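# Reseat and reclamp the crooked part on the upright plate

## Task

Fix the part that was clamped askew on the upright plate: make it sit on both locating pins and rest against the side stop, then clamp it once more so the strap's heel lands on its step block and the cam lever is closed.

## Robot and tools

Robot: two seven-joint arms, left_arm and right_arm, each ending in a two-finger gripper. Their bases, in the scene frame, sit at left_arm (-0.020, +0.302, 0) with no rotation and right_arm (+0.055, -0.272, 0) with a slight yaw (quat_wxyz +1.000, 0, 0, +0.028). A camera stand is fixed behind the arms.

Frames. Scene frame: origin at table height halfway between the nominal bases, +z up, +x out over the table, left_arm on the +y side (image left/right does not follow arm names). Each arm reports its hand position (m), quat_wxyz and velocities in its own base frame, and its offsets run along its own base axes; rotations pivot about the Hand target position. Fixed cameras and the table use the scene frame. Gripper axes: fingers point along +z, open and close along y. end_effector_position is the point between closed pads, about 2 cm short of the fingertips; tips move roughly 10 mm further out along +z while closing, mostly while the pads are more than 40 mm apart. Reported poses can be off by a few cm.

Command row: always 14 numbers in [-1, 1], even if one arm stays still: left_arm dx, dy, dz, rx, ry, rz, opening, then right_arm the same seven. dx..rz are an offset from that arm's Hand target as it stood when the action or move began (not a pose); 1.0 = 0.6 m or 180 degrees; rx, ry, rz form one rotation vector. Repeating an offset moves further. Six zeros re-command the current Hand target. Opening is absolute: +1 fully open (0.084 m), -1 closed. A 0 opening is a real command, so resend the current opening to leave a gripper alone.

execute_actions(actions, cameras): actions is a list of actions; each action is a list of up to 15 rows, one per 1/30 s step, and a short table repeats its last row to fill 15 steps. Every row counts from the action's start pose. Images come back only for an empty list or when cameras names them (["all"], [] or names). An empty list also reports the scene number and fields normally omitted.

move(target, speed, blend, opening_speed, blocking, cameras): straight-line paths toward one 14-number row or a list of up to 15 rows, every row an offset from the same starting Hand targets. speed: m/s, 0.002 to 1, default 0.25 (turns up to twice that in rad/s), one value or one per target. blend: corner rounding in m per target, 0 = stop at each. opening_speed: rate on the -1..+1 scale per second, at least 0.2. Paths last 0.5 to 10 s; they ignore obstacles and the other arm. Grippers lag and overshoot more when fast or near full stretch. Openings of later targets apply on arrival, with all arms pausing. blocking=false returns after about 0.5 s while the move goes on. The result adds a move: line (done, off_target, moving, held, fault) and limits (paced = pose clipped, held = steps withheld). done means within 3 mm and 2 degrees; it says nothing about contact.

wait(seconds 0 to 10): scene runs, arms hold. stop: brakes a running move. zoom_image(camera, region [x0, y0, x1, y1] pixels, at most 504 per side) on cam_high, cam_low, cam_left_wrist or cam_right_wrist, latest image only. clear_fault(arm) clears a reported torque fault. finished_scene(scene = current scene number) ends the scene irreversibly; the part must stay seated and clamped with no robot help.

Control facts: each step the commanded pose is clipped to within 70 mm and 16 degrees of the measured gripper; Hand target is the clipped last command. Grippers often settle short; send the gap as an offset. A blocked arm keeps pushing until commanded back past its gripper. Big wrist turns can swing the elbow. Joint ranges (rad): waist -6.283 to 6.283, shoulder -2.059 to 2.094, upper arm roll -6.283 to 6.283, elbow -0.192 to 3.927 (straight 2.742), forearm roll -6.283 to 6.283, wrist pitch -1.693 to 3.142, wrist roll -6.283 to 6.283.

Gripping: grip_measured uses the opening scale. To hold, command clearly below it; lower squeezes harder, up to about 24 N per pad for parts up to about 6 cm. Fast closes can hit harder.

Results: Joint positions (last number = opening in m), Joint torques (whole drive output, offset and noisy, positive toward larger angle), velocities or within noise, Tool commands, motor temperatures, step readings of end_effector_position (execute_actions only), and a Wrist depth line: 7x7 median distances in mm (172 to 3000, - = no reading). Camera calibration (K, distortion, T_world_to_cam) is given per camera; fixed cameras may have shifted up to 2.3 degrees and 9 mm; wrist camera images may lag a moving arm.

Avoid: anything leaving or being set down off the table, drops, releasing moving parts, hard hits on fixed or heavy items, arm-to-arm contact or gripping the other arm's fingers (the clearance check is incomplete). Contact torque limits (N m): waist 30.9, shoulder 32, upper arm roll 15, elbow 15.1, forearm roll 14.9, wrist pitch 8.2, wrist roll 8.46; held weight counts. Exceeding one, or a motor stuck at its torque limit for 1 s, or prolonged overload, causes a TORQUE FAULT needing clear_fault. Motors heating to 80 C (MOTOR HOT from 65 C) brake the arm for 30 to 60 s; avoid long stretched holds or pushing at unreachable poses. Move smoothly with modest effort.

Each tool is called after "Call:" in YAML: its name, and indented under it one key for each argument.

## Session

Call:
execute_actions:
  actions: []

Call:
zoom_image:
  camera: "cam_high"
  region: [350, 150, 520, 290]

Scene clock: 0.00 s.
left_arm: end_effector_position=(+0.0565, +0.4591, +0.1958) grip_measured=+1.00 end_effector_quat_wxyz=(-0.577, +0.755, +0.291, +0.113) | right_arm: end_effector_position=(+0.6156, -0.5010, +0.1100) grip_measured=+1.00 end_effector_quat_wxyz=(+0.003, -0.510, +0.728, -0.458)
Joint positions: left_arm=[1.768 -0.276 -0.466 0.421 2.486 0.619 -1.834 0.084] | right_arm=[-0.226 1.019 -0.53 1.668 0.438 -0.131 1.138 0.084]
Joint velocities: within noise
Joint torques (N m): no reading
Motor temperatures (°C): left_arm=[35 40 34 45 34 40 35] | right_arm=[35 37 33 36 33 35 40]
Wrist depth (mm): cam_left_wrist=[2257 2317 2364 2465 2062 2125 1767 / 2279 2356 2474 2528 2125 2138 1600 / 2364 2465 2547 2575 2172 1745 1519 / 2439 2547 2604 2717 1799 1653 1480 / 2492 2624 2706 2760 2119 1634 310 / 2422 2685 2839 2566 1893 1553 306 / 2106 2439 2851 2294 1723 - 296] | cam_right_wrist=[1957 1924 1402 1417 1434 1434 1337 / 2125 2106 2151 1589 1539 1493 241 / 1086 1345 2302 1833 1657 268 238 / 1008 2595 2286 1852 296 259 224 / 1032 2585 1736 334 288 245 214 / 925 2397 377 318 267 230 203 / 2044 2249 351 295 250 218 193]
Hand target: left_arm +0.0565, +0.4591, +0.1958; -0.577, +0.755, +0.291, +0.113 | right_arm +0.6156, -0.5010, +0.1100; +0.003, -0.510, +0.728, -0.458
Tool commands: left_gripper/opening=+1.0 right_gripper/opening=+1.0
camera_calibration:
cam_left_wrist: T_world_to_cam=[[0.549073, -0.166994, -0.818921, 0.241578], [-0.822246, -0.283515, -0.493488, 0.348498], [-0.149766, 0.944316, -0.292981, -0.234169], [0, 0, 0, 1]] pos_world=[0.118836, 0.360276, 0.301206]
cam_right_wrist: T_world_to_cam=[[-0.733562, 0.0456707, -0.678086, 0.587027], [0.471159, 0.753228, -0.458974, 0.203506], [0.489792, -0.656172, -0.574057, -0.435534], [0, 0, 0, 1]] pos_world=[0.548058, -0.465882, 0.241437]

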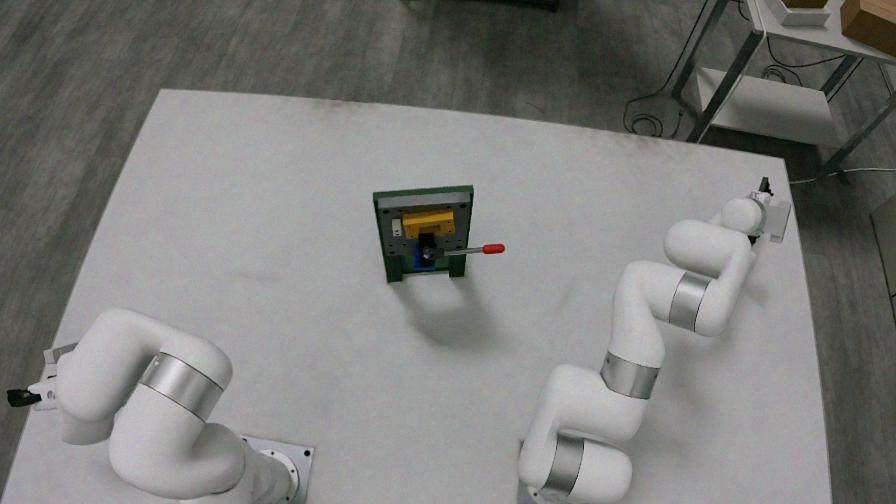

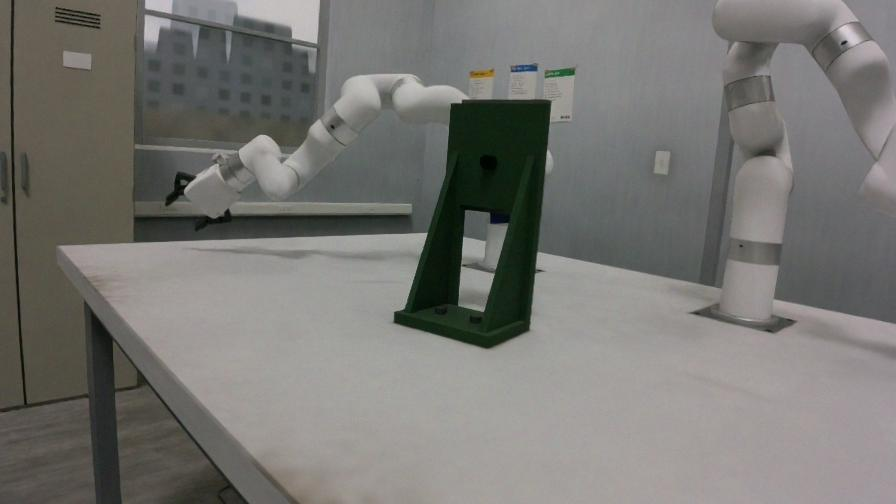

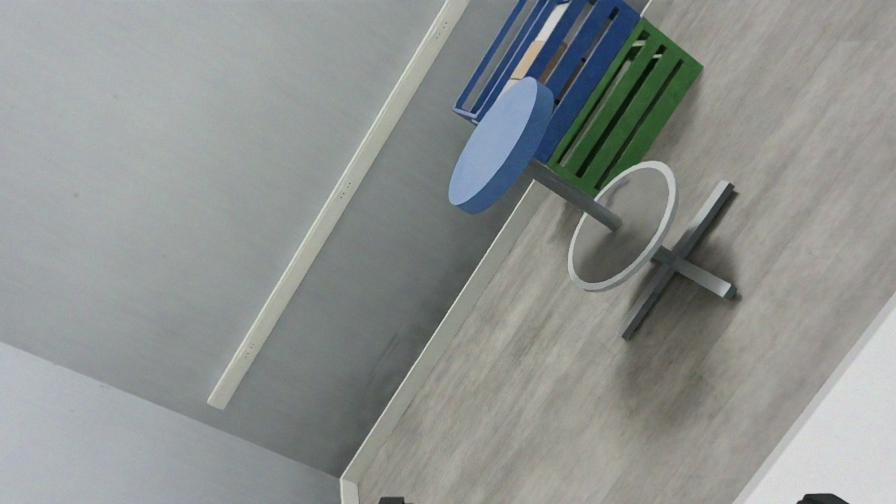

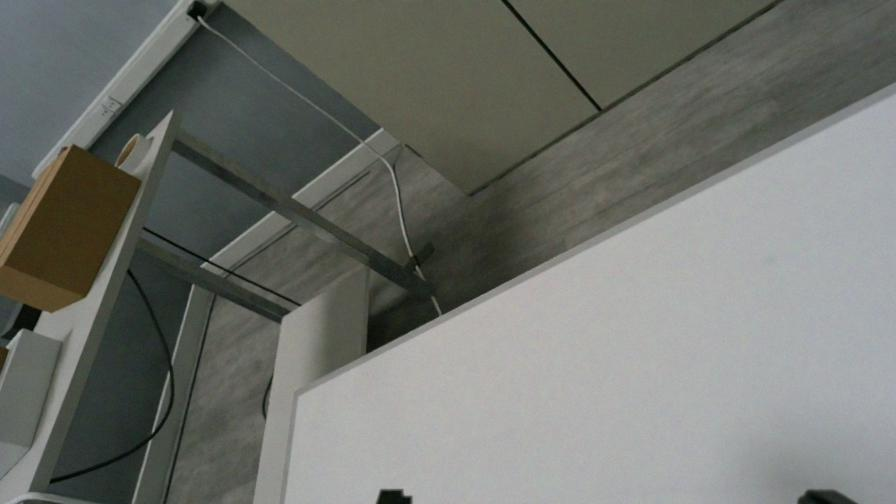

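Scaled by 2.965 from the camera's 896x504 image, which has a finer 1280x720 frame.

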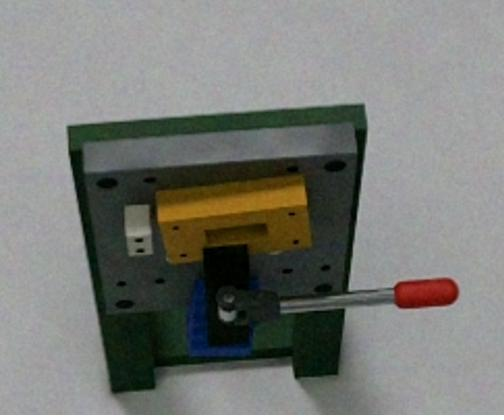

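Call:
move:
  target:
    - [0.45,-0.25,0.1,-0.03,-0.16,-0.18,1,-0.15,0.3,0.35,0.15,-0.13,-0.38,1]
    - [0.656,-0.66,0.09,-0.074,-0.386,-0.435,1,-0.333,0.8,0.45,0.308,-0.26,-0.757,1]
  blend: [0.05,0]
  speed: 0.45
  cameras: ["all"]

Scene clock: 56.23 s.
left_arm: end_effector_position=(+0.4501, +0.0631, +0.2498) grip_measured=+1.00 end_effector_quat_wxyz=(-0.054, +0.627, +0.044, +0.776) | right_arm: end_effector_position=(+0.4158, -0.0210, +0.3800) grip_measured=+1.00 end_effector_quat_wxyz=(+0.000, +0.650, +0.760, +0.000)
Joint positions: left_arm=[0.636 -0.206 -0.539 0.182 3.088 1.418 -3.229 0.084] | right_arm=[1.413 0.8 -2.103 1.403 0.69 1.815 3.896 0.084]
Joint torques (N m): left_arm=[8.98 -2.19 0.25 16.27 2.95 3.06 1.81] | right_arm=[6.53 -1.99 -25.35 4.11 2.92 -3.52 1.43]
Wrist depth (mm): cam_left_wrist=[- - 2886 2793 2760 2634 2566 / - - 2863 2727 2685 2585 2575 / - 2923 2760 2706 2501 2492 2465 / 2899 2851 2738 2624 2556 2492 2414 / 2863 2760 2664 2595 2483 2431 2340 / 2793 2654 2604 2538 2080 2038 2325 / 2738 2585 2510 2474 2093 2014 2286] | cam_right_wrist=[518 513 511 506 503 475 496 / 517 513 510 506 501 499 497 / 515 512 509 506 503 500 496 / 505 514 510 506 503 499 495 / 514 512 510 506 501 499 494 / 517 512 508 508 502 499 494 / 516 513 510 506 502 498 493]
Hand target: left_arm +0.4501, +0.0631, +0.2498; -0.054, +0.627, +0.044, +0.776 | right_arm +0.4158, -0.0210, +0.3800; +0.000, +0.650, +0.760, +0.000
Off the commanded pose: left_arm 0.000 m, 0 deg | right_arm 0.000 m, 0 deg.
move: done
camera_calibration:
cam_left_wrist: T_world_to_cam=[[0.14944, -0.988527, -0.0219442, 0.0362009], [0.225388, 0.0556652, -0.972678, 0.21323], [0.96274, 0.140411, 0.23112, -0.366304], [0, 0, 0, 1]] pos_world=[0.299186, 0.0753492, 0.292859]
cam_right_wrist: T_world_to_cam=[[0.987114, 0.159113, -0.0169791, -0.362826], [0.159322, -0.987156, 0.0117901, -0.0257227], [-0.0148851, -0.0143433, -0.999786, 0.517375], [0, 0, 0, 1]] pos_world=[0.369951, 0.0397589, 0.511407]

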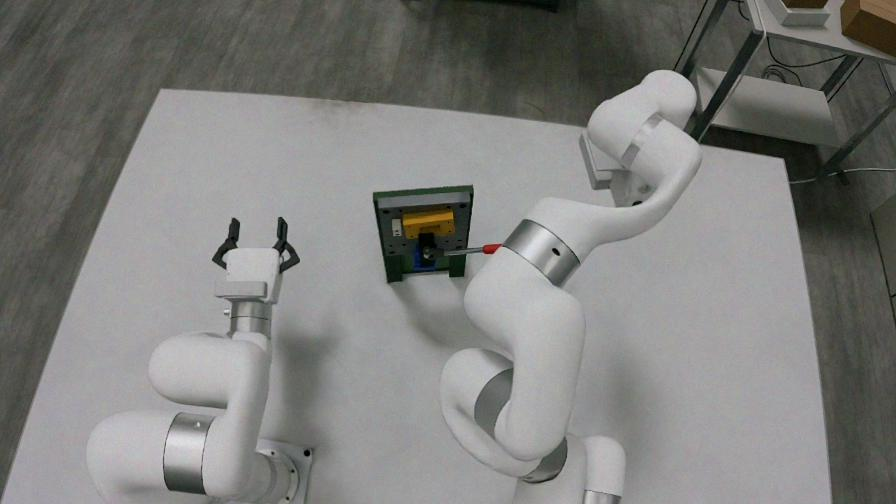

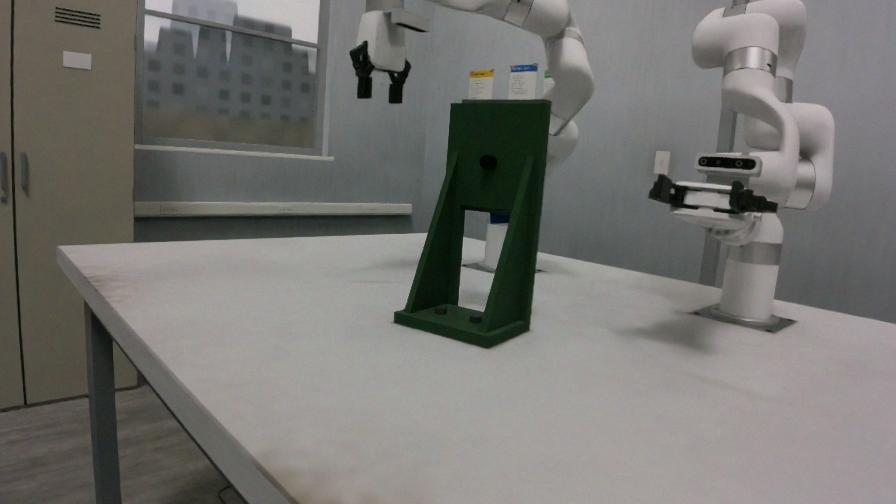

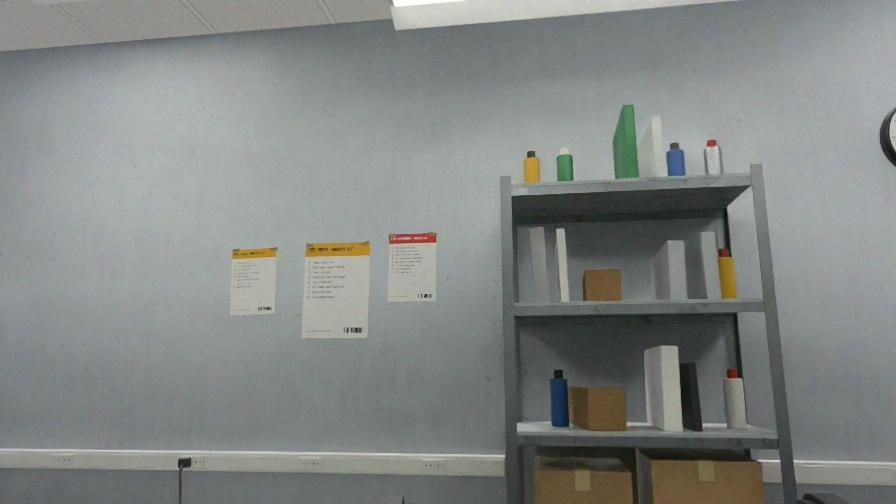

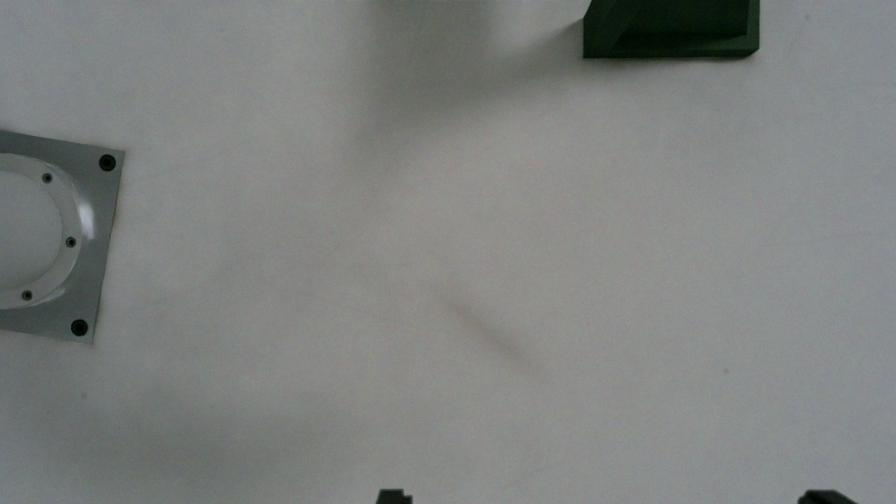

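Call:
move:
  target:
    - [-0.05,-0.35,-0.1,0,0,0,1,-0.02,0.1,0,0,0,0,1]
    - [-0.217,-0.572,-0.15,0,0,0,1,-0.061,0.268,0,0,0,0,1]
  blend: [0.04,0]
  speed: 0.3
  cameras: ["cam_high","cam_left_wrist","cam_right_wrist"]

Scene clock: 65.47 s.
left_arm: end_effector_position=(+0.3199, -0.2801, +0.1598) grip_measured=+1.00 end_effector_quat_wxyz=(-0.054, +0.627, +0.044, +0.776) | right_arm: end_effector_position=(+0.3792, +0.1398, +0.3800) grip_measured=+1.00 end_effector_quat_wxyz=(+0.000, +0.650, +0.760, +0.000)
Joint positions: left_arm=[-0.376 0.787 -0.957 0.591 2.014 2.342 -2.832 0.084] | right_arm=[1.699 0.991 -2.191 1.389 0.826 1.959 4.159 0.084]
Joint torques (N m): left_arm=[-7.59 -12.15 -4.12 8.32 -0.97 3.08 -0.98] | right_arm=[6.51 -4.36 -24.68 14.77 3.11 -0.12 1.44]
Motor temperatures (°C): left_arm=[35 40 34 50 34 41 36] | right_arm=[35 38 38 38 33 36 41]
Wrist depth (mm): cam_left_wrist=[- - 2381 2340 2317 2771 2685 / - - 298 282 284 2706 2644 / - - 289 276 268 2664 2566 / - - 282 283 253 2585 2528 / - 2886 - 277 280 2538 2492 / - 2828 270 270 253 2501 2474 / 2839 2749 284 284 241 2414 2389] | cam_right_wrist=[363 352 377 504 222 - - / 369 353 505 505 238 - - / 516 368 508 505 501 210 - / 515 511 509 506 501 243 199 / 517 512 510 507 501 499 494 / 506 512 511 507 500 498 497 / 507 514 511 506 503 499 496]
Hand target: left_arm +0.3199, -0.2801, +0.1598; -0.054, +0.627, +0.044, +0.776 | right_arm +0.3792, +0.1398, +0.3800; +0.000, +0.650, +0.760, +0.000
Off the commanded pose: left_arm 0.000 m, 0 deg | right_arm 0.000 m, 0 deg.
move: done
camera_calibration:
cam_left_wrist: T_world_to_cam=[[0.149461, -0.988522, -0.0220405, -0.285464], [0.225372, 0.0557627, -0.972676, 0.174161], [0.96274, 0.14041, 0.23112, -0.17198], [0, 0, 0, 1]] pos_world=[0.168986, -0.267751, 0.202859]
cam_right_wrist: T_world_to_cam=[[0.987132, 0.159015, -0.0168806, -0.352221], [0.159224, -0.987172, 0.0118068, 0.138887], [-0.0147866, -0.0143427, -0.999788, 0.519102], [0, 0, 0, 1]] pos_world=[0.33325, 0.200559, 0.511407]
Images, in order (width x height): cam_high 896x504, cam_left_wrist 896x504, cam_right_wrist 896x504.

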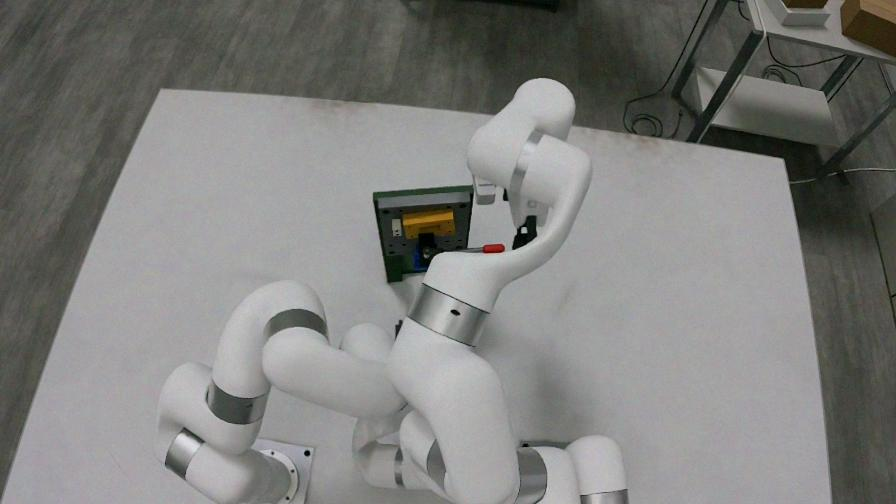

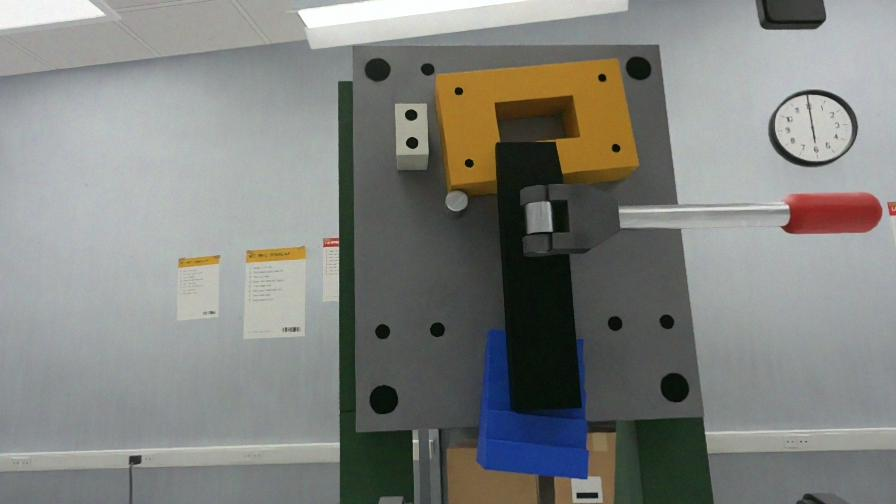

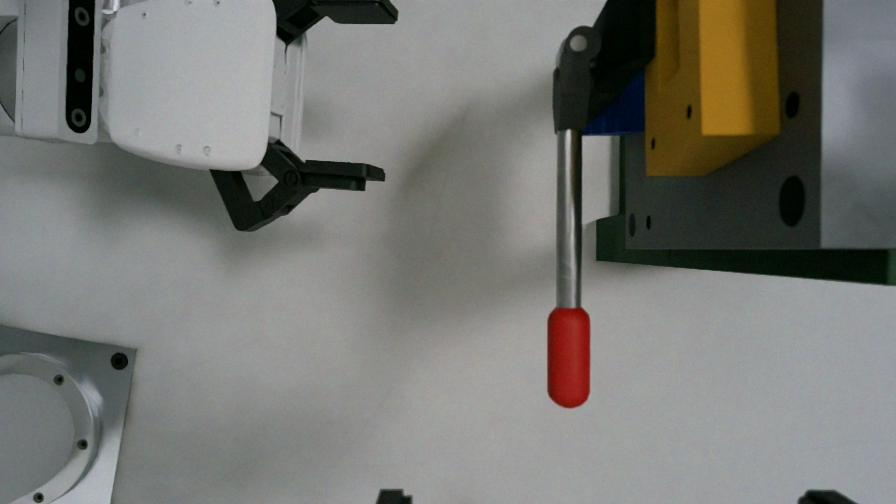

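Call:
move:
  target: [0.063,0.003,0.02,0.035,0.0068,0.03,1,0.009,0.039,-0.133,0,0,0,0.1]
  speed: 0.15
  cameras: ["cam_left_wrist","cam_right_wrist"]

Scene clock: 130.03 s.
left_arm: end_effector_position=(+0.3419, -0.2788, +0.1670) grip_measured=+1.00 end_effector_quat_wxyz=(-0.096, +0.628, +0.036, +0.771) | right_arm: end_effector_position=(+0.3805, +0.1468, +0.3554) grip_measured=+0.09 end_effector_quat_wxyz=(+0.000, +0.651, +0.759, -0.001)
Joint positions: left_arm=[-0.343 0.752 -0.942 0.625 2.03 2.292 -2.724 0.084] | right_arm=[1.72 1.036 -2.168 1.322 0.858 1.922 4.159 0.048]
Joint torques (N m): left_arm=[9.26 -40.44 -3.69 9.57 4.3 0.31 1.6] | right_arm=[-7.05 -19.41 -28.57 14.23 -2.15 -0.04 -0.48]
Wrist depth (mm): cam_left_wrist=[2973 2911 2242 2294 289 2664 2575 / - - 282 261 263 2654 2501 / - - - 257 242 276 2457 / - - 284 267 235 2492 2465 / - - - 261 259 2099 2405 / - - - 255 229 258 2389 / - 2886 2717 266 223 273 2309] | cam_right_wrist=[333 323 340 481 210 - - / 330 321 482 481 212 - - / 491 333 346 480 478 224 - / 490 488 484 483 478 197 - / 489 485 483 480 476 474 472 / 487 486 484 479 475 474 472 / 488 488 484 480 477 474 471]
Hand target: left_arm +0.3419, -0.2788, +0.1670; -0.096, +0.628, +0.036, +0.771 (not the last commanded pose) | right_arm +0.3805, +0.1468, +0.3555; +0.000, +0.651, +0.759, -0.001 (not the last commanded pose)
Off the commanded pose: left_arm 0.017 m, 4 deg | right_arm 0.058 m, 0 deg.
move: held (left_arm, right_arm; a check stopped the path); limits=held
pose unreachable (left arm): on one or more control steps of this call, first in action 0 (counted from 0), this arm could not follow its commanded pose, so it was not sent that pose on those steps. It may still have moved: this result reports where it is.
cause: moving toward the commanded pose would bring a part of the arm too close to another arm (a part of this arm just beyond joint 4 (elbow) and a part of the right arm just beyond its joint 4 (elbow), at the place that arm was heading or pushing toward when its own hold began).
pose unreachable (right arm): on one or more control steps of this call, first in action 0 (counted from 0), this arm could not follow its commanded pose, so it was not sent that pose on those steps. It may still have moved: this result reports where it is.
cause: moving toward the commanded pose would bring a part of the arm too close to another arm (a part of this arm just beyond joint 4 (elbow) and a part of the left arm just beyond its joint 4 (elbow), along the way the arms are being sent, or toward where that arm still pushes).
camera_calibration:
cam_left_wrist: T_world_to_cam=[[0.203256, -0.975299, -0.0864837, -0.291315], [0.209152, 0.129537, -0.969266, 0.201737], [0.956526, 0.178921, 0.230314, -0.181991], [0, 0, 0, 1]] pos_world=[0.191097, -0.277689, 0.212258]
cam_right_wrist: T_world_to_cam=[[0.987268, 0.158003, -0.0183436, -0.35437], [0.158237, -0.987327, 0.012087, 0.146177], [-0.0162014, -0.0148358, -0.999759, 0.495198], [0, 0, 0, 1]] pos_world=[0.334751, 0.207663, 0.486811]
Images, in order (width x height): cam_left_wrist 896x504, cam_right_wrist 896x504.

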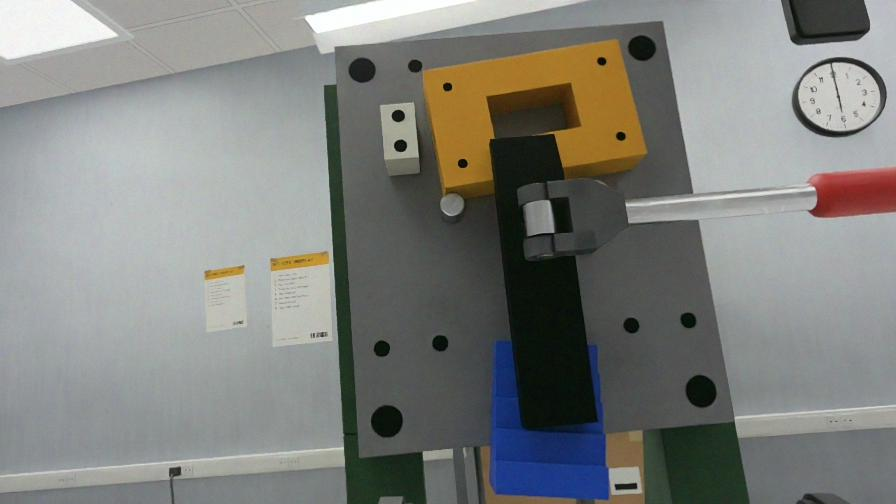

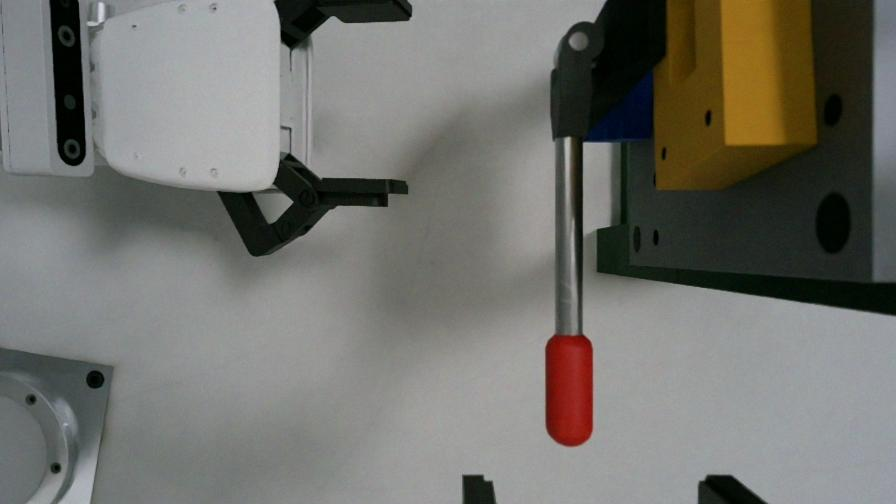

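Call:
move:
  target:
    - [0,0,0,0,0,0,1,0.058,-0.28,0.04,0,0,0,1]
    - [0,0,0,0,0,0,1,0.24,-0.78,-0.06,-0.154,0.13,0.379,1]
  blend: [0.03,0]
  speed: 0.45

Call:
move:
  target:
    - [0,0,0,0,0,0,1,0.15,-0.3,-0.3,-0.154,0.13,0.379,1]
  speed: 0.45

Scene clock: 165.50 s.
left_arm: end_effector_position=(+0.3419, -0.2788, +0.1670) grip_measured=+1.00 end_effector_quat_wxyz=(-0.096, +0.628, +0.036, +0.771) | right_arm: end_effector_position=(+0.5245, -0.3212, +0.3195) grip_measured=+1.00 end_effector_quat_wxyz=(+0.003, +0.090, +0.952, -0.294)
Joint positions: left_arm=[-0.343 0.752 -0.942 0.625 2.03 2.292 -2.724 0.084] | right_arm=[0.609 0.797 -1.442 1.624 0.318 1.129 2.616 0.084]
Joint torques (N m): left_arm=[9.43 -40.54 -3.85 9.47 4.3 0.42 1.69] | right_arm=[-7.23 -9.17 -10.31 19.19 2.1 -4.07 -1.33]
Wrist depth (mm): cam_left_wrist=[2911 2899 2249 2317 289 2717 2604 / - - 281 260 263 2685 2519 / - - - 255 242 276 2439 / - - 285 267 235 2556 2501 / - - - 261 259 2093 2422 / - - - 255 229 258 2364 / - 2816 2685 266 223 273 2340] | cam_right_wrist=[1940 2080 576 515 455 401 364 / 1924 2087 1842 519 458 410 365 / 1872 2074 1862 523 461 411 367 / 1842 2106 1872 523 464 414 368 / 1732 1723 1842 528 466 416 370 / 1353 1589 1838 531 469 418 371 / 1337 1560 1804 535 471 419 372]
Hand target: left_arm +0.3419, -0.2788, +0.1670; -0.096, +0.628, +0.036, +0.771 | right_arm +0.5245, -0.3212, +0.3195; +0.003, +0.090, +0.952, -0.294
Off the commanded pose: left_arm 0.000 m, 0 deg | right_arm 0.000 m, 0 deg.
move: done; limits=paced

Scene clock: 168.00 s.
left_arm: end_effector_position=(+0.3419, -0.2788, +0.1670) grip_measured=+1.00 end_effector_quat_wxyz=(-0.096, +0.628, +0.036, +0.771) | right_arm: end_effector_position=(+0.6145, -0.5012, +0.1395) grip_measured=+1.00 end_effector_quat_wxyz=(+0.004, -0.511, +0.728, -0.458)
Joint positions: left_arm=[-0.343 0.752 -0.942 0.625 2.03 2.292 -2.724 0.084] | right_arm=[-0.225 0.947 -0.549 1.632 0.292 -0.099 1.249 0.084]
Joint torques (N m): left_arm=[9.01 -40.61 -4.04 9.21 4.27 0.42 1.59] | right_arm=[-7 -40.39 -5.41 21.66 -2.57 -4.86 -1.31]
Wrist depth (mm): cam_left_wrist=[2899 2874 2242 2286 289 2727 2614 / - - 282 260 263 2644 2510 / - - - 255 241 276 2474 / - - 285 267 235 2519 2474 / - - - 262 259 2080 2414 / - - - 255 229 258 2372 / - 2863 2675 266 223 273 2333] | cam_right_wrist=[1962 1924 1405 1414 1440 1437 1305 / 2145 2087 2112 1582 1582 1468 1285 / 1158 1340 2381 1818 1615 1431 263 / 1054 2634 2279 1809 1585 290 254 / 1023 2604 1903 1723 322 279 244 / 927 2431 420 359 305 262 231 / 876 2242 392 336 285 245 219]
Hand target: left_arm +0.3419, -0.2788, +0.1670; -0.096, +0.628, +0.036, +0.771 | right_arm +0.6145, -0.5012, +0.1395; +0.004, -0.511, +0.728, -0.458
Off the commanded pose: left_arm 0.000 m, 0 deg | right_arm 0.000 m, 0 deg.
move: done

Call:
move:
  target:
    - [0.02,-0.001,0.0,0,0,0,1,-0.19,0.35,0.4,0.197,0.234,0.148,0.1]
    - [0.027,-0.001,0.008,0,0,0,1,-0.36,0.8,0.4,0.197,0.234,0.148,0.1]
  blend: [0.03,0]
  speed: 0.45
  cameras: ["cam_high","cam_right_wrist"]

Scene clock: 179.43 s.
left_arm: end_effector_position=(+0.3581, -0.2794, +0.1718) grip_measured=+1.00 end_effector_quat_wxyz=(-0.096, +0.628, +0.036, +0.771) | right_arm: end_effector_position=(+0.3985, -0.0212, +0.3794) grip_measured=+0.09 end_effector_quat_wxyz=(-0.001, +0.760, -0.650, +0.000)
Joint positions: left_arm=[-0.313 0.721 -0.93 0.632 2.071 2.245 -2.694 0.084] | right_arm=[0.183 -0.257 -0.198 1.29 -0.049 1.541 1.407 0.048]
Joint torques (N m): left_arm=[9.42 -40.85 -14.19 1.41 4.51 0.37 1.75] | right_arm=[6.24 -18.45 4.57 7.73 -2.73 -3.49 1.7]
Wrist depth (mm): cam_left_wrist=[2960 2839 2213 271 271 2727 2566 / - - 264 245 245 2575 2501 / - - 255 247 230 257 212 / - - 251 251 217 2483 2474 / - - 245 246 243 264 2422 / - - 239 238 210 241 2364 / - 2851 251 235 212 256 2309] | cam_right_wrist=[496 496 500 500 501 503 504 / 497 498 499 500 502 504 506 / 497 499 501 502 503 505 506 / 498 499 501 501 503 503 508 / 497 499 500 503 504 505 508 / 498 501 502 502 504 507 507 / 498 502 503 503 505 507 507]
Hand target: left_arm +0.3581, -0.2794, +0.1718; -0.096, +0.628, +0.036, +0.771 | right_arm +0.3985, -0.0212, +0.3795; -0.001, +0.760, -0.650, +0.000
Off the commanded pose: left_arm 0.000 m, 0 deg | right_arm 0.000 m, 0 deg.
move: done; limits=paced
camera_calibration:
cam_right_wrist: T_world_to_cam=[[-0.986851, -0.1606, -0.0182407, 0.434646], [-0.160832, 0.986908, 0.0120785, 0.146275], [0.0160621, 0.0148533, -0.999761, 0.504871], [0, 0, 0, 1]] pos_world=[0.444348, -0.0820545, 0.510911]
Images, in order (width x height): cam_high 896x504, cam_right_wrist 896x504.

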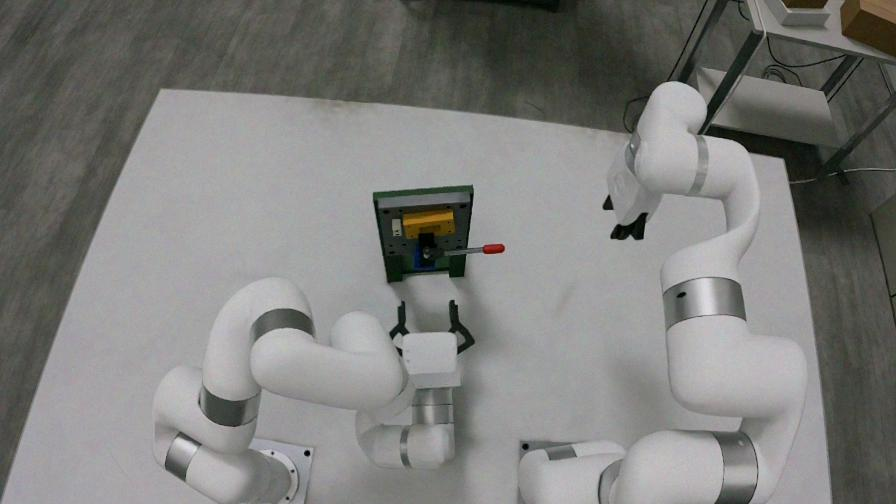

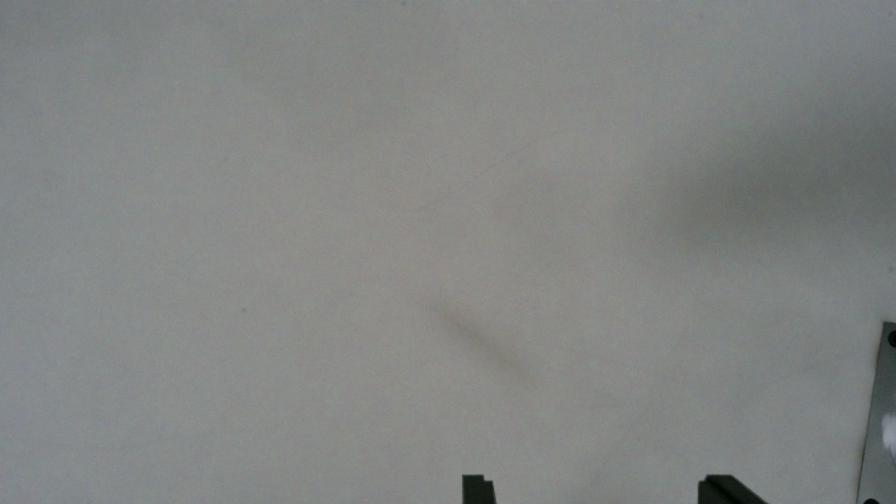

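Call:
move:
  target:
    - [0,0,0,0,0,0,1,-0.023,0.3075,0,0,0,0,0.1]
    - [0,0,0,0,0,0,1,-0.023,0.3075,-0.133,0,0,0,0.1]
  blend: [0.02,0]
  speed: 0.2
  cameras: ["cam_left_wrist","cam_right_wrist"]

Scene clock: 191.70 s.
left_arm: end_effector_position=(+0.3581, -0.2794, +0.1718) grip_measured=+1.00 end_effector_quat_wxyz=(-0.096, +0.628, +0.036, +0.771) | right_arm: end_effector_position=(+0.3847, +0.1633, +0.2998) grip_measured=+0.09 end_effector_quat_wxyz=(-0.001, +0.760, -0.650, +0.000) end_effector_velocity=(+0.000, +0.000, -0.002) end_effector_angular_velocity=(-0.001, +0.004, -0.001)
Joint positions: left_arm=[-0.313 0.721 -0.93 0.632 2.071 2.245 -2.694 0.084] | right_arm=[0.338 -0.209 0.056 1.101 0.013 1.309 1.804 0.048]
Joint velocities: left_arm=[within noise] | right_arm=[0 0.005 0 0 0.001 -0.001 0 0]
Joint torques (N m): left_arm=[9.18 -40.78 -13.94 1.43 4.39 0.4 1.66] | right_arm=[6.17 -4.71 1.76 8.12 3.08 -3.71 1.3]
Wrist depth (mm): cam_left_wrist=[2911 2839 2220 271 271 - 255 / - - 265 245 245 267 252 / - - 256 247 230 257 212 / - - 251 251 218 2492 2465 / - - 245 246 243 264 2405 / - - 239 238 210 241 2333 / - 2911 251 235 212 256 2340] | cam_right_wrist=[423 425 426 426 427 429 430 / 422 423 425 426 427 429 429 / 421 423 423 424 427 427 428 / 421 422 423 424 425 426 428 / 420 421 422 423 425 425 426 / 419 421 422 422 423 423 427 / 419 419 347 421 423 423 424]
Hand target: left_arm +0.3581, -0.2794, +0.1718; -0.096, +0.628, +0.036, +0.771 | right_arm +0.3847, +0.1633, +0.2997; -0.001, +0.760, -0.650, +0.000
Off the commanded pose: left_arm 0.000 m, 0 deg | right_arm 0.000 m, 0 deg.
move: done
camera_calibration:
cam_left_wrist: T_world_to_cam=[[0.203258, -0.975298, -0.0864913, -0.294776], [0.20915, 0.129544, -0.969265, 0.203081], [0.956526, 0.178921, 0.230314, -0.198485], [0, 0, 0, 1]] pos_world=[0.207297, -0.278289, 0.217058]
cam_right_wrist: T_world_to_cam=[[-0.986861, -0.1605, -0.0185529, 0.449334], [-0.160738, 0.986923, 0.0121299, -0.0371304], [0.0163635, 0.0149527, -0.999754, 0.422529], [0, 0, 0, 1]] pos_world=[0.430548, 0.102445, 0.431212]
Images, in order (width x height): cam_left_wrist 896x504, cam_right_wrist 896x504.

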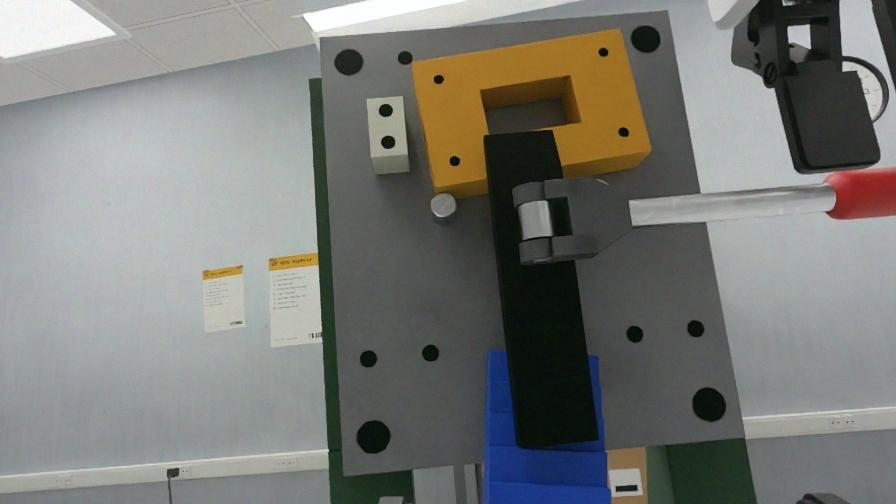

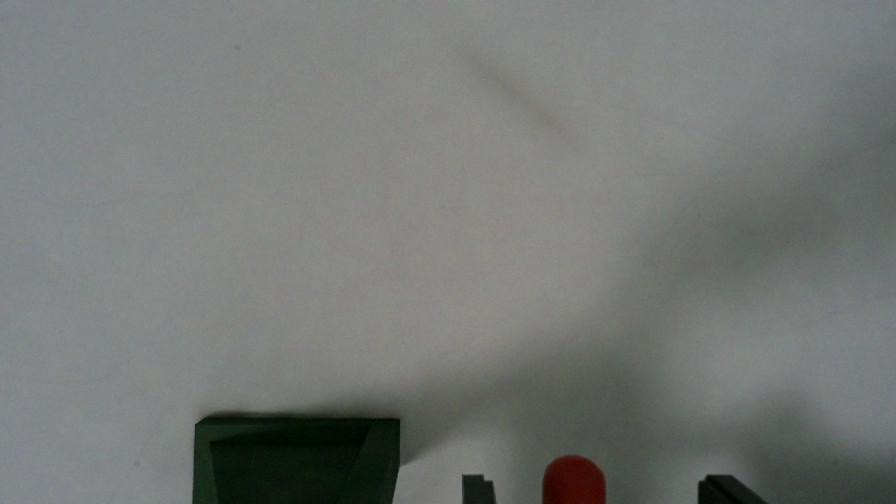

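Call:
move:
  target:
    - [0.1245,0.0263,0.021,0,0,0,1,0.0033,0.005,-0.067,0,0,0,0.1]
    - [0.1245,0.0263,0.021,0,0,0,0.15,0.0033,0.005,-0.067,0,0,0,-0.35]
  speed: 0.12
  opening_speed: 1
  cameras: ["cam_high","cam_left_wrist","cam_right_wrist"]

Scene clock: 215.07 s.
left_arm: end_effector_position=(+0.4328, -0.2636, +0.1844) grip_measured=+0.14 end_effector_quat_wxyz=(-0.096, +0.628, +0.036, +0.771) | right_arm: end_effector_position=(+0.3867, +0.1663, +0.2595) grip_measured=-0.37 end_effector_quat_wxyz=(-0.001, +0.760, -0.650, +0.000)
Joint positions: left_arm=[-0.175 0.626 -0.847 0.667 2.251 2.047 -2.621 0.05] | right_arm=[0.34 -0.186 0.061 1.009 0.013 1.193 1.81 0.028]
Joint torques (N m): left_arm=[8.18 -42.29 -3.03 11.11 3.41 0.73 1.53] | right_arm=[5.78 -5.74 1.03 7.92 -2.02 -3.54 1.45]
Wrist depth (mm): cam_left_wrist=[2911 - - - 183 - 183 / - - 177 - - - 178 / - - 174 173 - - 174 / - - - - - - - / - - - - - - 2309 / - - - - - - 2264 / - - - - - - 2206] | cam_right_wrist=[383 383 384 385 387 388 389 / 381 382 384 384 387 387 388 / 381 382 383 384 385 386 387 / 381 382 383 383 385 386 387 / 379 381 382 383 384 385 386 / 380 380 382 382 384 384 385 / 379 362 347 381 382 383 386]
Hand target: left_arm +0.4328, -0.2636, +0.1844; -0.096, +0.628, +0.036, +0.771 | right_arm +0.3867, +0.1663, +0.2595; -0.001, +0.760, -0.650, +0.000
Off the commanded pose: left_arm 0.000 m, 0 deg | right_arm 0.000 m, 0 deg.
move: done
camera_calibration:
cam_left_wrist: T_world_to_cam=[[0.203237, -0.975311, -0.086389, -0.293481], [0.209172, 0.129442, -0.969274, 0.197592], [0.956526, 0.178922, 0.230315, -0.275666], [0, 0, 0, 1]] pos_world=[0.281997, -0.262489, 0.229657]
cam_right_wrist: T_world_to_cam=[[-0.986851, -0.1606, -0.0182407, 0.450925], [-0.160832, 0.986908, 0.0120785, -0.039219], [0.0160621, 0.0148533, -0.999761, 0.382304], [0, 0, 0, 1]] pos_world=[0.432548, 0.105446, 0.390911]
Images, in order (width x height): cam_high 896x504, cam_left_wrist 896x504, cam_right_wrist 896x504.

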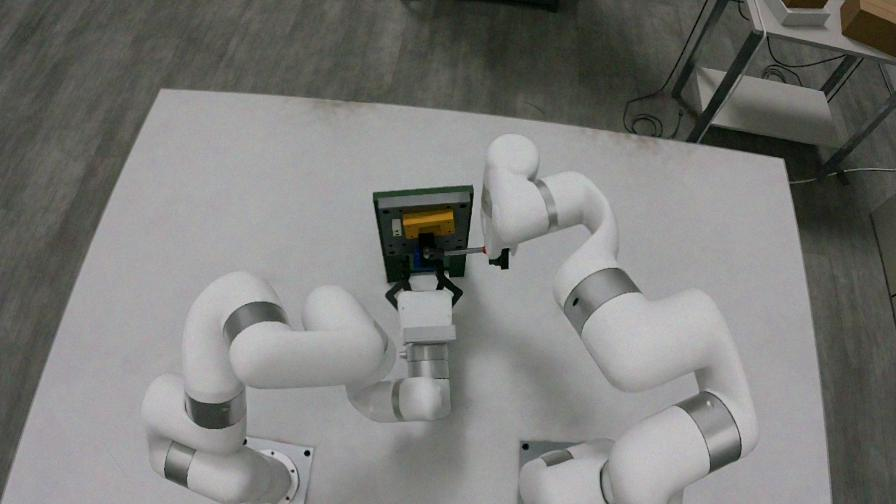

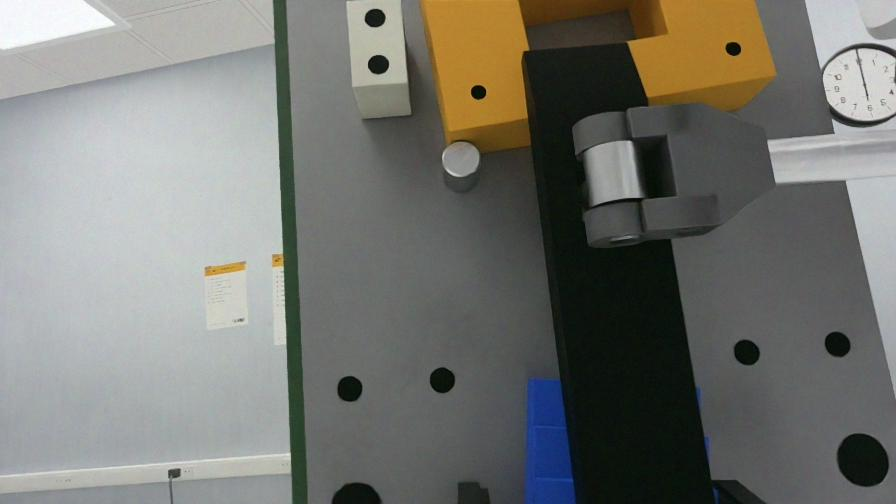

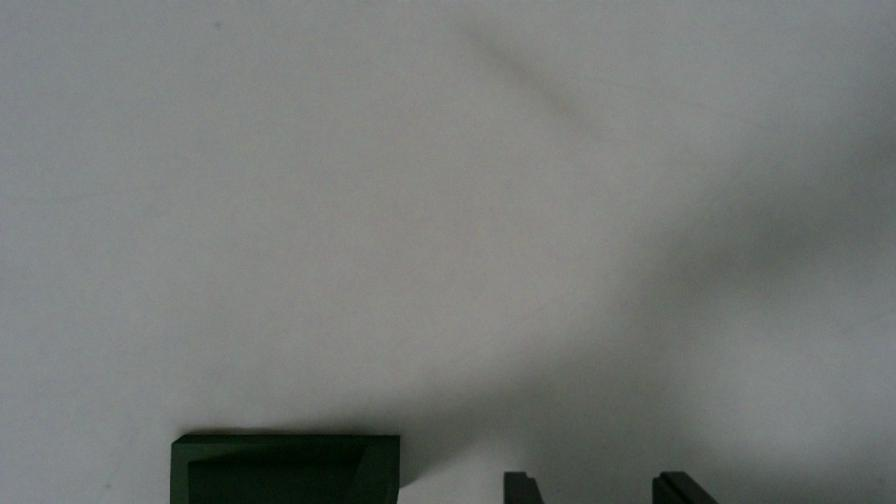

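Call:
move:
  target:
    - [0.0017,-0.0078,0,0,0,0,0.25,0,0,0,0,0,0,-0.35]
    - [0.0017,-0.0078,0,0,0,0,-0.4,0,0,0,0,0,0,-0.35]
  speed: 0.05
  opening_speed: 0.8
  cameras: ["cam_left_wrist"]

Scene clock: 225.77 s.
left_arm: end_effector_position=(+0.4338, -0.2683, +0.1845) grip_measured=-0.06 end_effector_quat_wxyz=(-0.096, +0.628, +0.036, +0.771) | right_arm: end_effector_position=(+0.3867, +0.1663, +0.2595) grip_measured=-0.37 end_effector_quat_wxyz=(-0.001, +0.760, -0.650, +0.000)
Joint positions: left_arm=[-0.184 0.635 -0.845 0.681 2.253 2.049 -2.613 0.041] | right_arm=[0.34 -0.186 0.061 1.009 0.013 1.193 1.81 0.028]
Joint torques (N m): left_arm=[-2.19 -15.85 -6.75 6.1 0.31 2.97 -0.51] | right_arm=[4.46 -5.71 -0.68 7.91 -2.29 -3.42 1.6]
Wrist depth (mm): cam_left_wrist=[2760 - - - 182 - 183 / - - 176 - - - - / - - 174 173 - - - / - - - - - - - / - - - - - - 2302 / - - - - - - 2271 / - - - - - - 2199] | cam_right_wrist=[383 383 384 386 387 388 390 / 381 383 385 385 386 387 389 / 381 382 383 384 386 387 387 / 380 382 382 383 385 386 387 / 379 381 382 382 383 385 386 / 378 380 381 382 382 384 386 / 378 362 347 381 382 383 385]
Hand target: left_arm +0.4338, -0.2683, +0.1844; -0.096, +0.628, +0.036, +0.771 | right_arm +0.3867, +0.1663, +0.2595; -0.001, +0.760, -0.650, +0.000
Off the commanded pose: left_arm 0.000 m, 0 deg | right_arm 0.000 m, 0 deg.
move: done
camera_calibration:
cam_left_wrist: T_world_to_cam=[[0.203282, -0.975286, -0.0865645, -0.298255], [0.209227, 0.129637, -0.969236, 0.197998], [0.956505, 0.178916, 0.230409, -0.275894], [0, 0, 0, 1]] pos_world=[0.283097, -0.26719, 0.229657]
Images, in order (width x height): cam_left_wrist 896x504.

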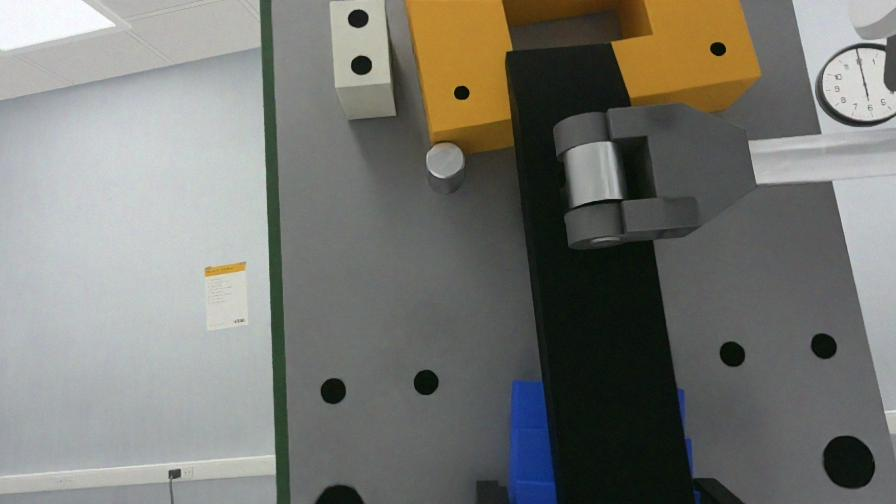

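Call:
move:
  target:
    - [0,0,0,0,0,0,-0.45,-0.079,0.003,0,0,0,-0.128,-0.35]
    - [0,0,0,0,0,0,-0.45,-0.1535,0.04,0,0,0,-0.261,-0.35]
    - [0,0,0,0,0,0,-0.45,-0.205,0.0998,0,0,0,-0.389,-0.35]
    - [0,0,0,0,0,0,-0.45,-0.2285,0.1737,0,0,0,-0.514,-0.35]
  blend: [0.01,0.008,0.008,0]
  speed: 0.08
  cameras: ["cam_high","cam_left_wrist","cam_right_wrist"]

Scene clock: 259.73 s.
left_arm: end_effector_position=(+0.4338, -0.2683, +0.1844) grip_measured=-0.09 end_effector_quat_wxyz=(-0.096, +0.628, +0.036, +0.771) | right_arm: end_effector_position=(+0.2610, +0.2343, +0.2595) grip_measured=-0.37 end_effector_quat_wxyz=(+0.001, -0.215, +0.977, +0.000)
Joint positions: left_arm=[-0.184 0.635 -0.845 0.681 2.253 2.049 -2.613 0.04] | right_arm=[0.261 -0.469 0.4 0.798 0.186 1.239 3.269 0.028]
Joint torques (N m): left_arm=[8.14 -27.65 -7.32 11.44 3.69 2.58 0.91] | right_arm=[6.58 -13.13 -8.01 8.14 -2.27 -2.09 -1.02]
Motor temperatures (°C): left_arm=[35 41 35 46 33 42 36] | right_arm=[34 37 33 38 33 36 41]
Wrist depth (mm): cam_left_wrist=[2793 - - - 183 - 2483 / - - 176 - - - 2381 / - - 174 173 - 173 2356 / - - - - - - 2348 / - - - - - - 2302 / - - - - - - 2257 / - - - - - - 2206] | cam_right_wrist=[396 394 392 389 389 386 - / 394 392 390 387 387 218 - / 393 392 389 387 385 212 179 / 392 389 388 386 384 214 213 / 391 389 386 384 235 209 378 / 390 388 384 385 217 204 378 / 388 388 385 382 214 209 377]
Hand target: left_arm +0.4338, -0.2683, +0.1844; -0.096, +0.628, +0.036, +0.771 | right_arm +0.2609, +0.2343, +0.2594; +0.001, -0.215, +0.977, +0.000 (not the last commanded pose)
Off the commanded pose: left_arm 0.000 m, 0 deg | right_arm 0.038 m, 18 deg.
move: held (right_arm; a check stopped the path); path passed 3 of 4 targets; blend cut to 0 m at target 1; limits=held
pose unreachable (right arm): on one or more control steps of this call, first in action 0 (counted from 0), this arm could not follow its commanded pose, so it was not sent that pose on those steps. It may still have moved: this result reports where it is.
cause: moving toward the commanded pose would bring a part of the arm too close to another arm (this arm's gripper and a part of the left arm just beyond its joint 7 (wrist roll), 4 mm apart when this arm was first held).
camera_calibration:
cam_left_wrist: T_world_to_cam=[[0.203258, -0.975298, -0.0864913, -0.298247], [0.20915, 0.129544, -0.969265, 0.198023], [0.956526, 0.178921, 0.230314, -0.275782], [0, 0, 0, 1]] pos_world=[0.282997, -0.267189, 0.229658]
cam_right_wrist: T_world_to_cam=[[-0.4235, 0.90572, -0.0178824, -0.0591992], [0.905709, 0.423731, 0.0119527, -0.273051], [0.0184031, -0.0111343, -0.999769, 0.388795], [0, 0, 0, 1]] pos_world=[0.215079, 0.173647, 0.39091]
Images, in order (width x height): cam_high 896x504, cam_left_wrist 896x504, cam_right_wrist 896x504.

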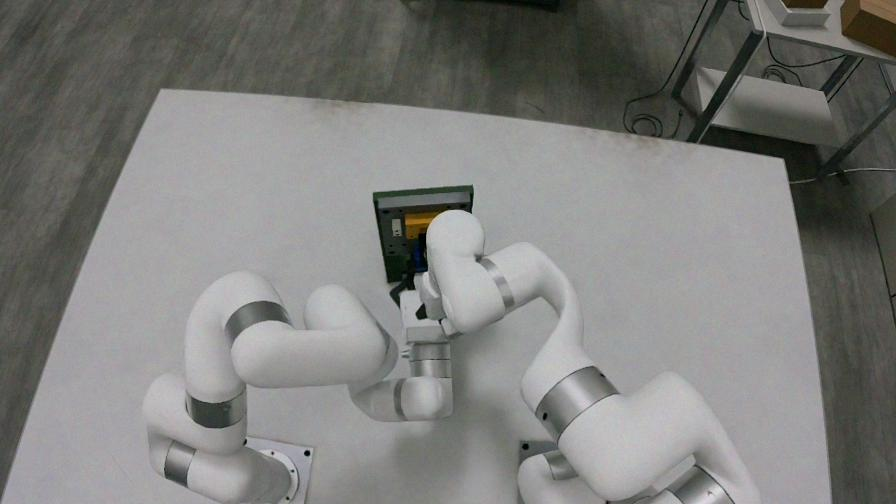

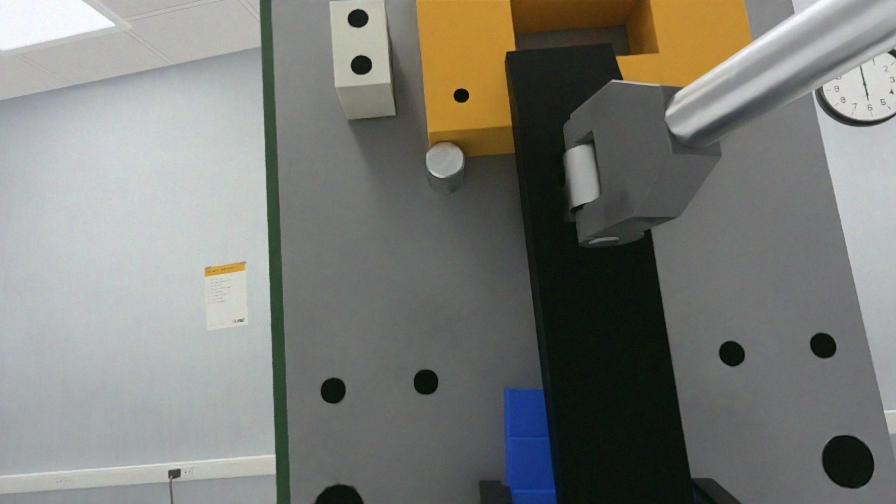

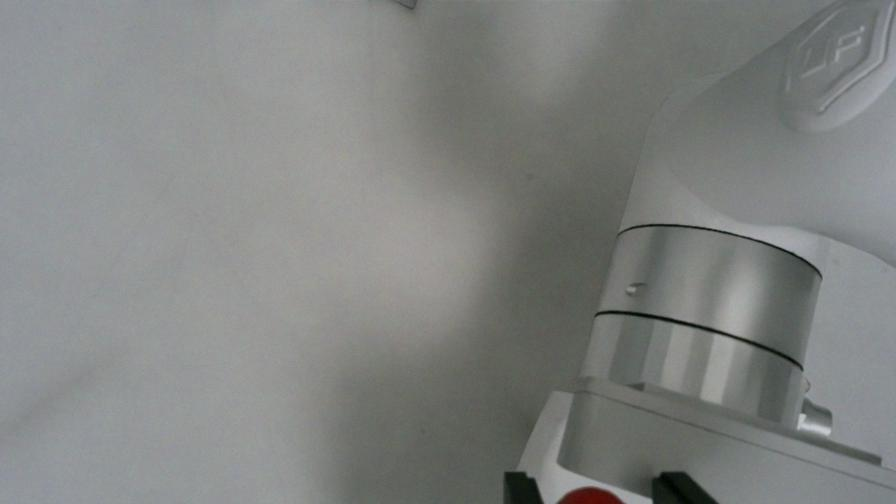

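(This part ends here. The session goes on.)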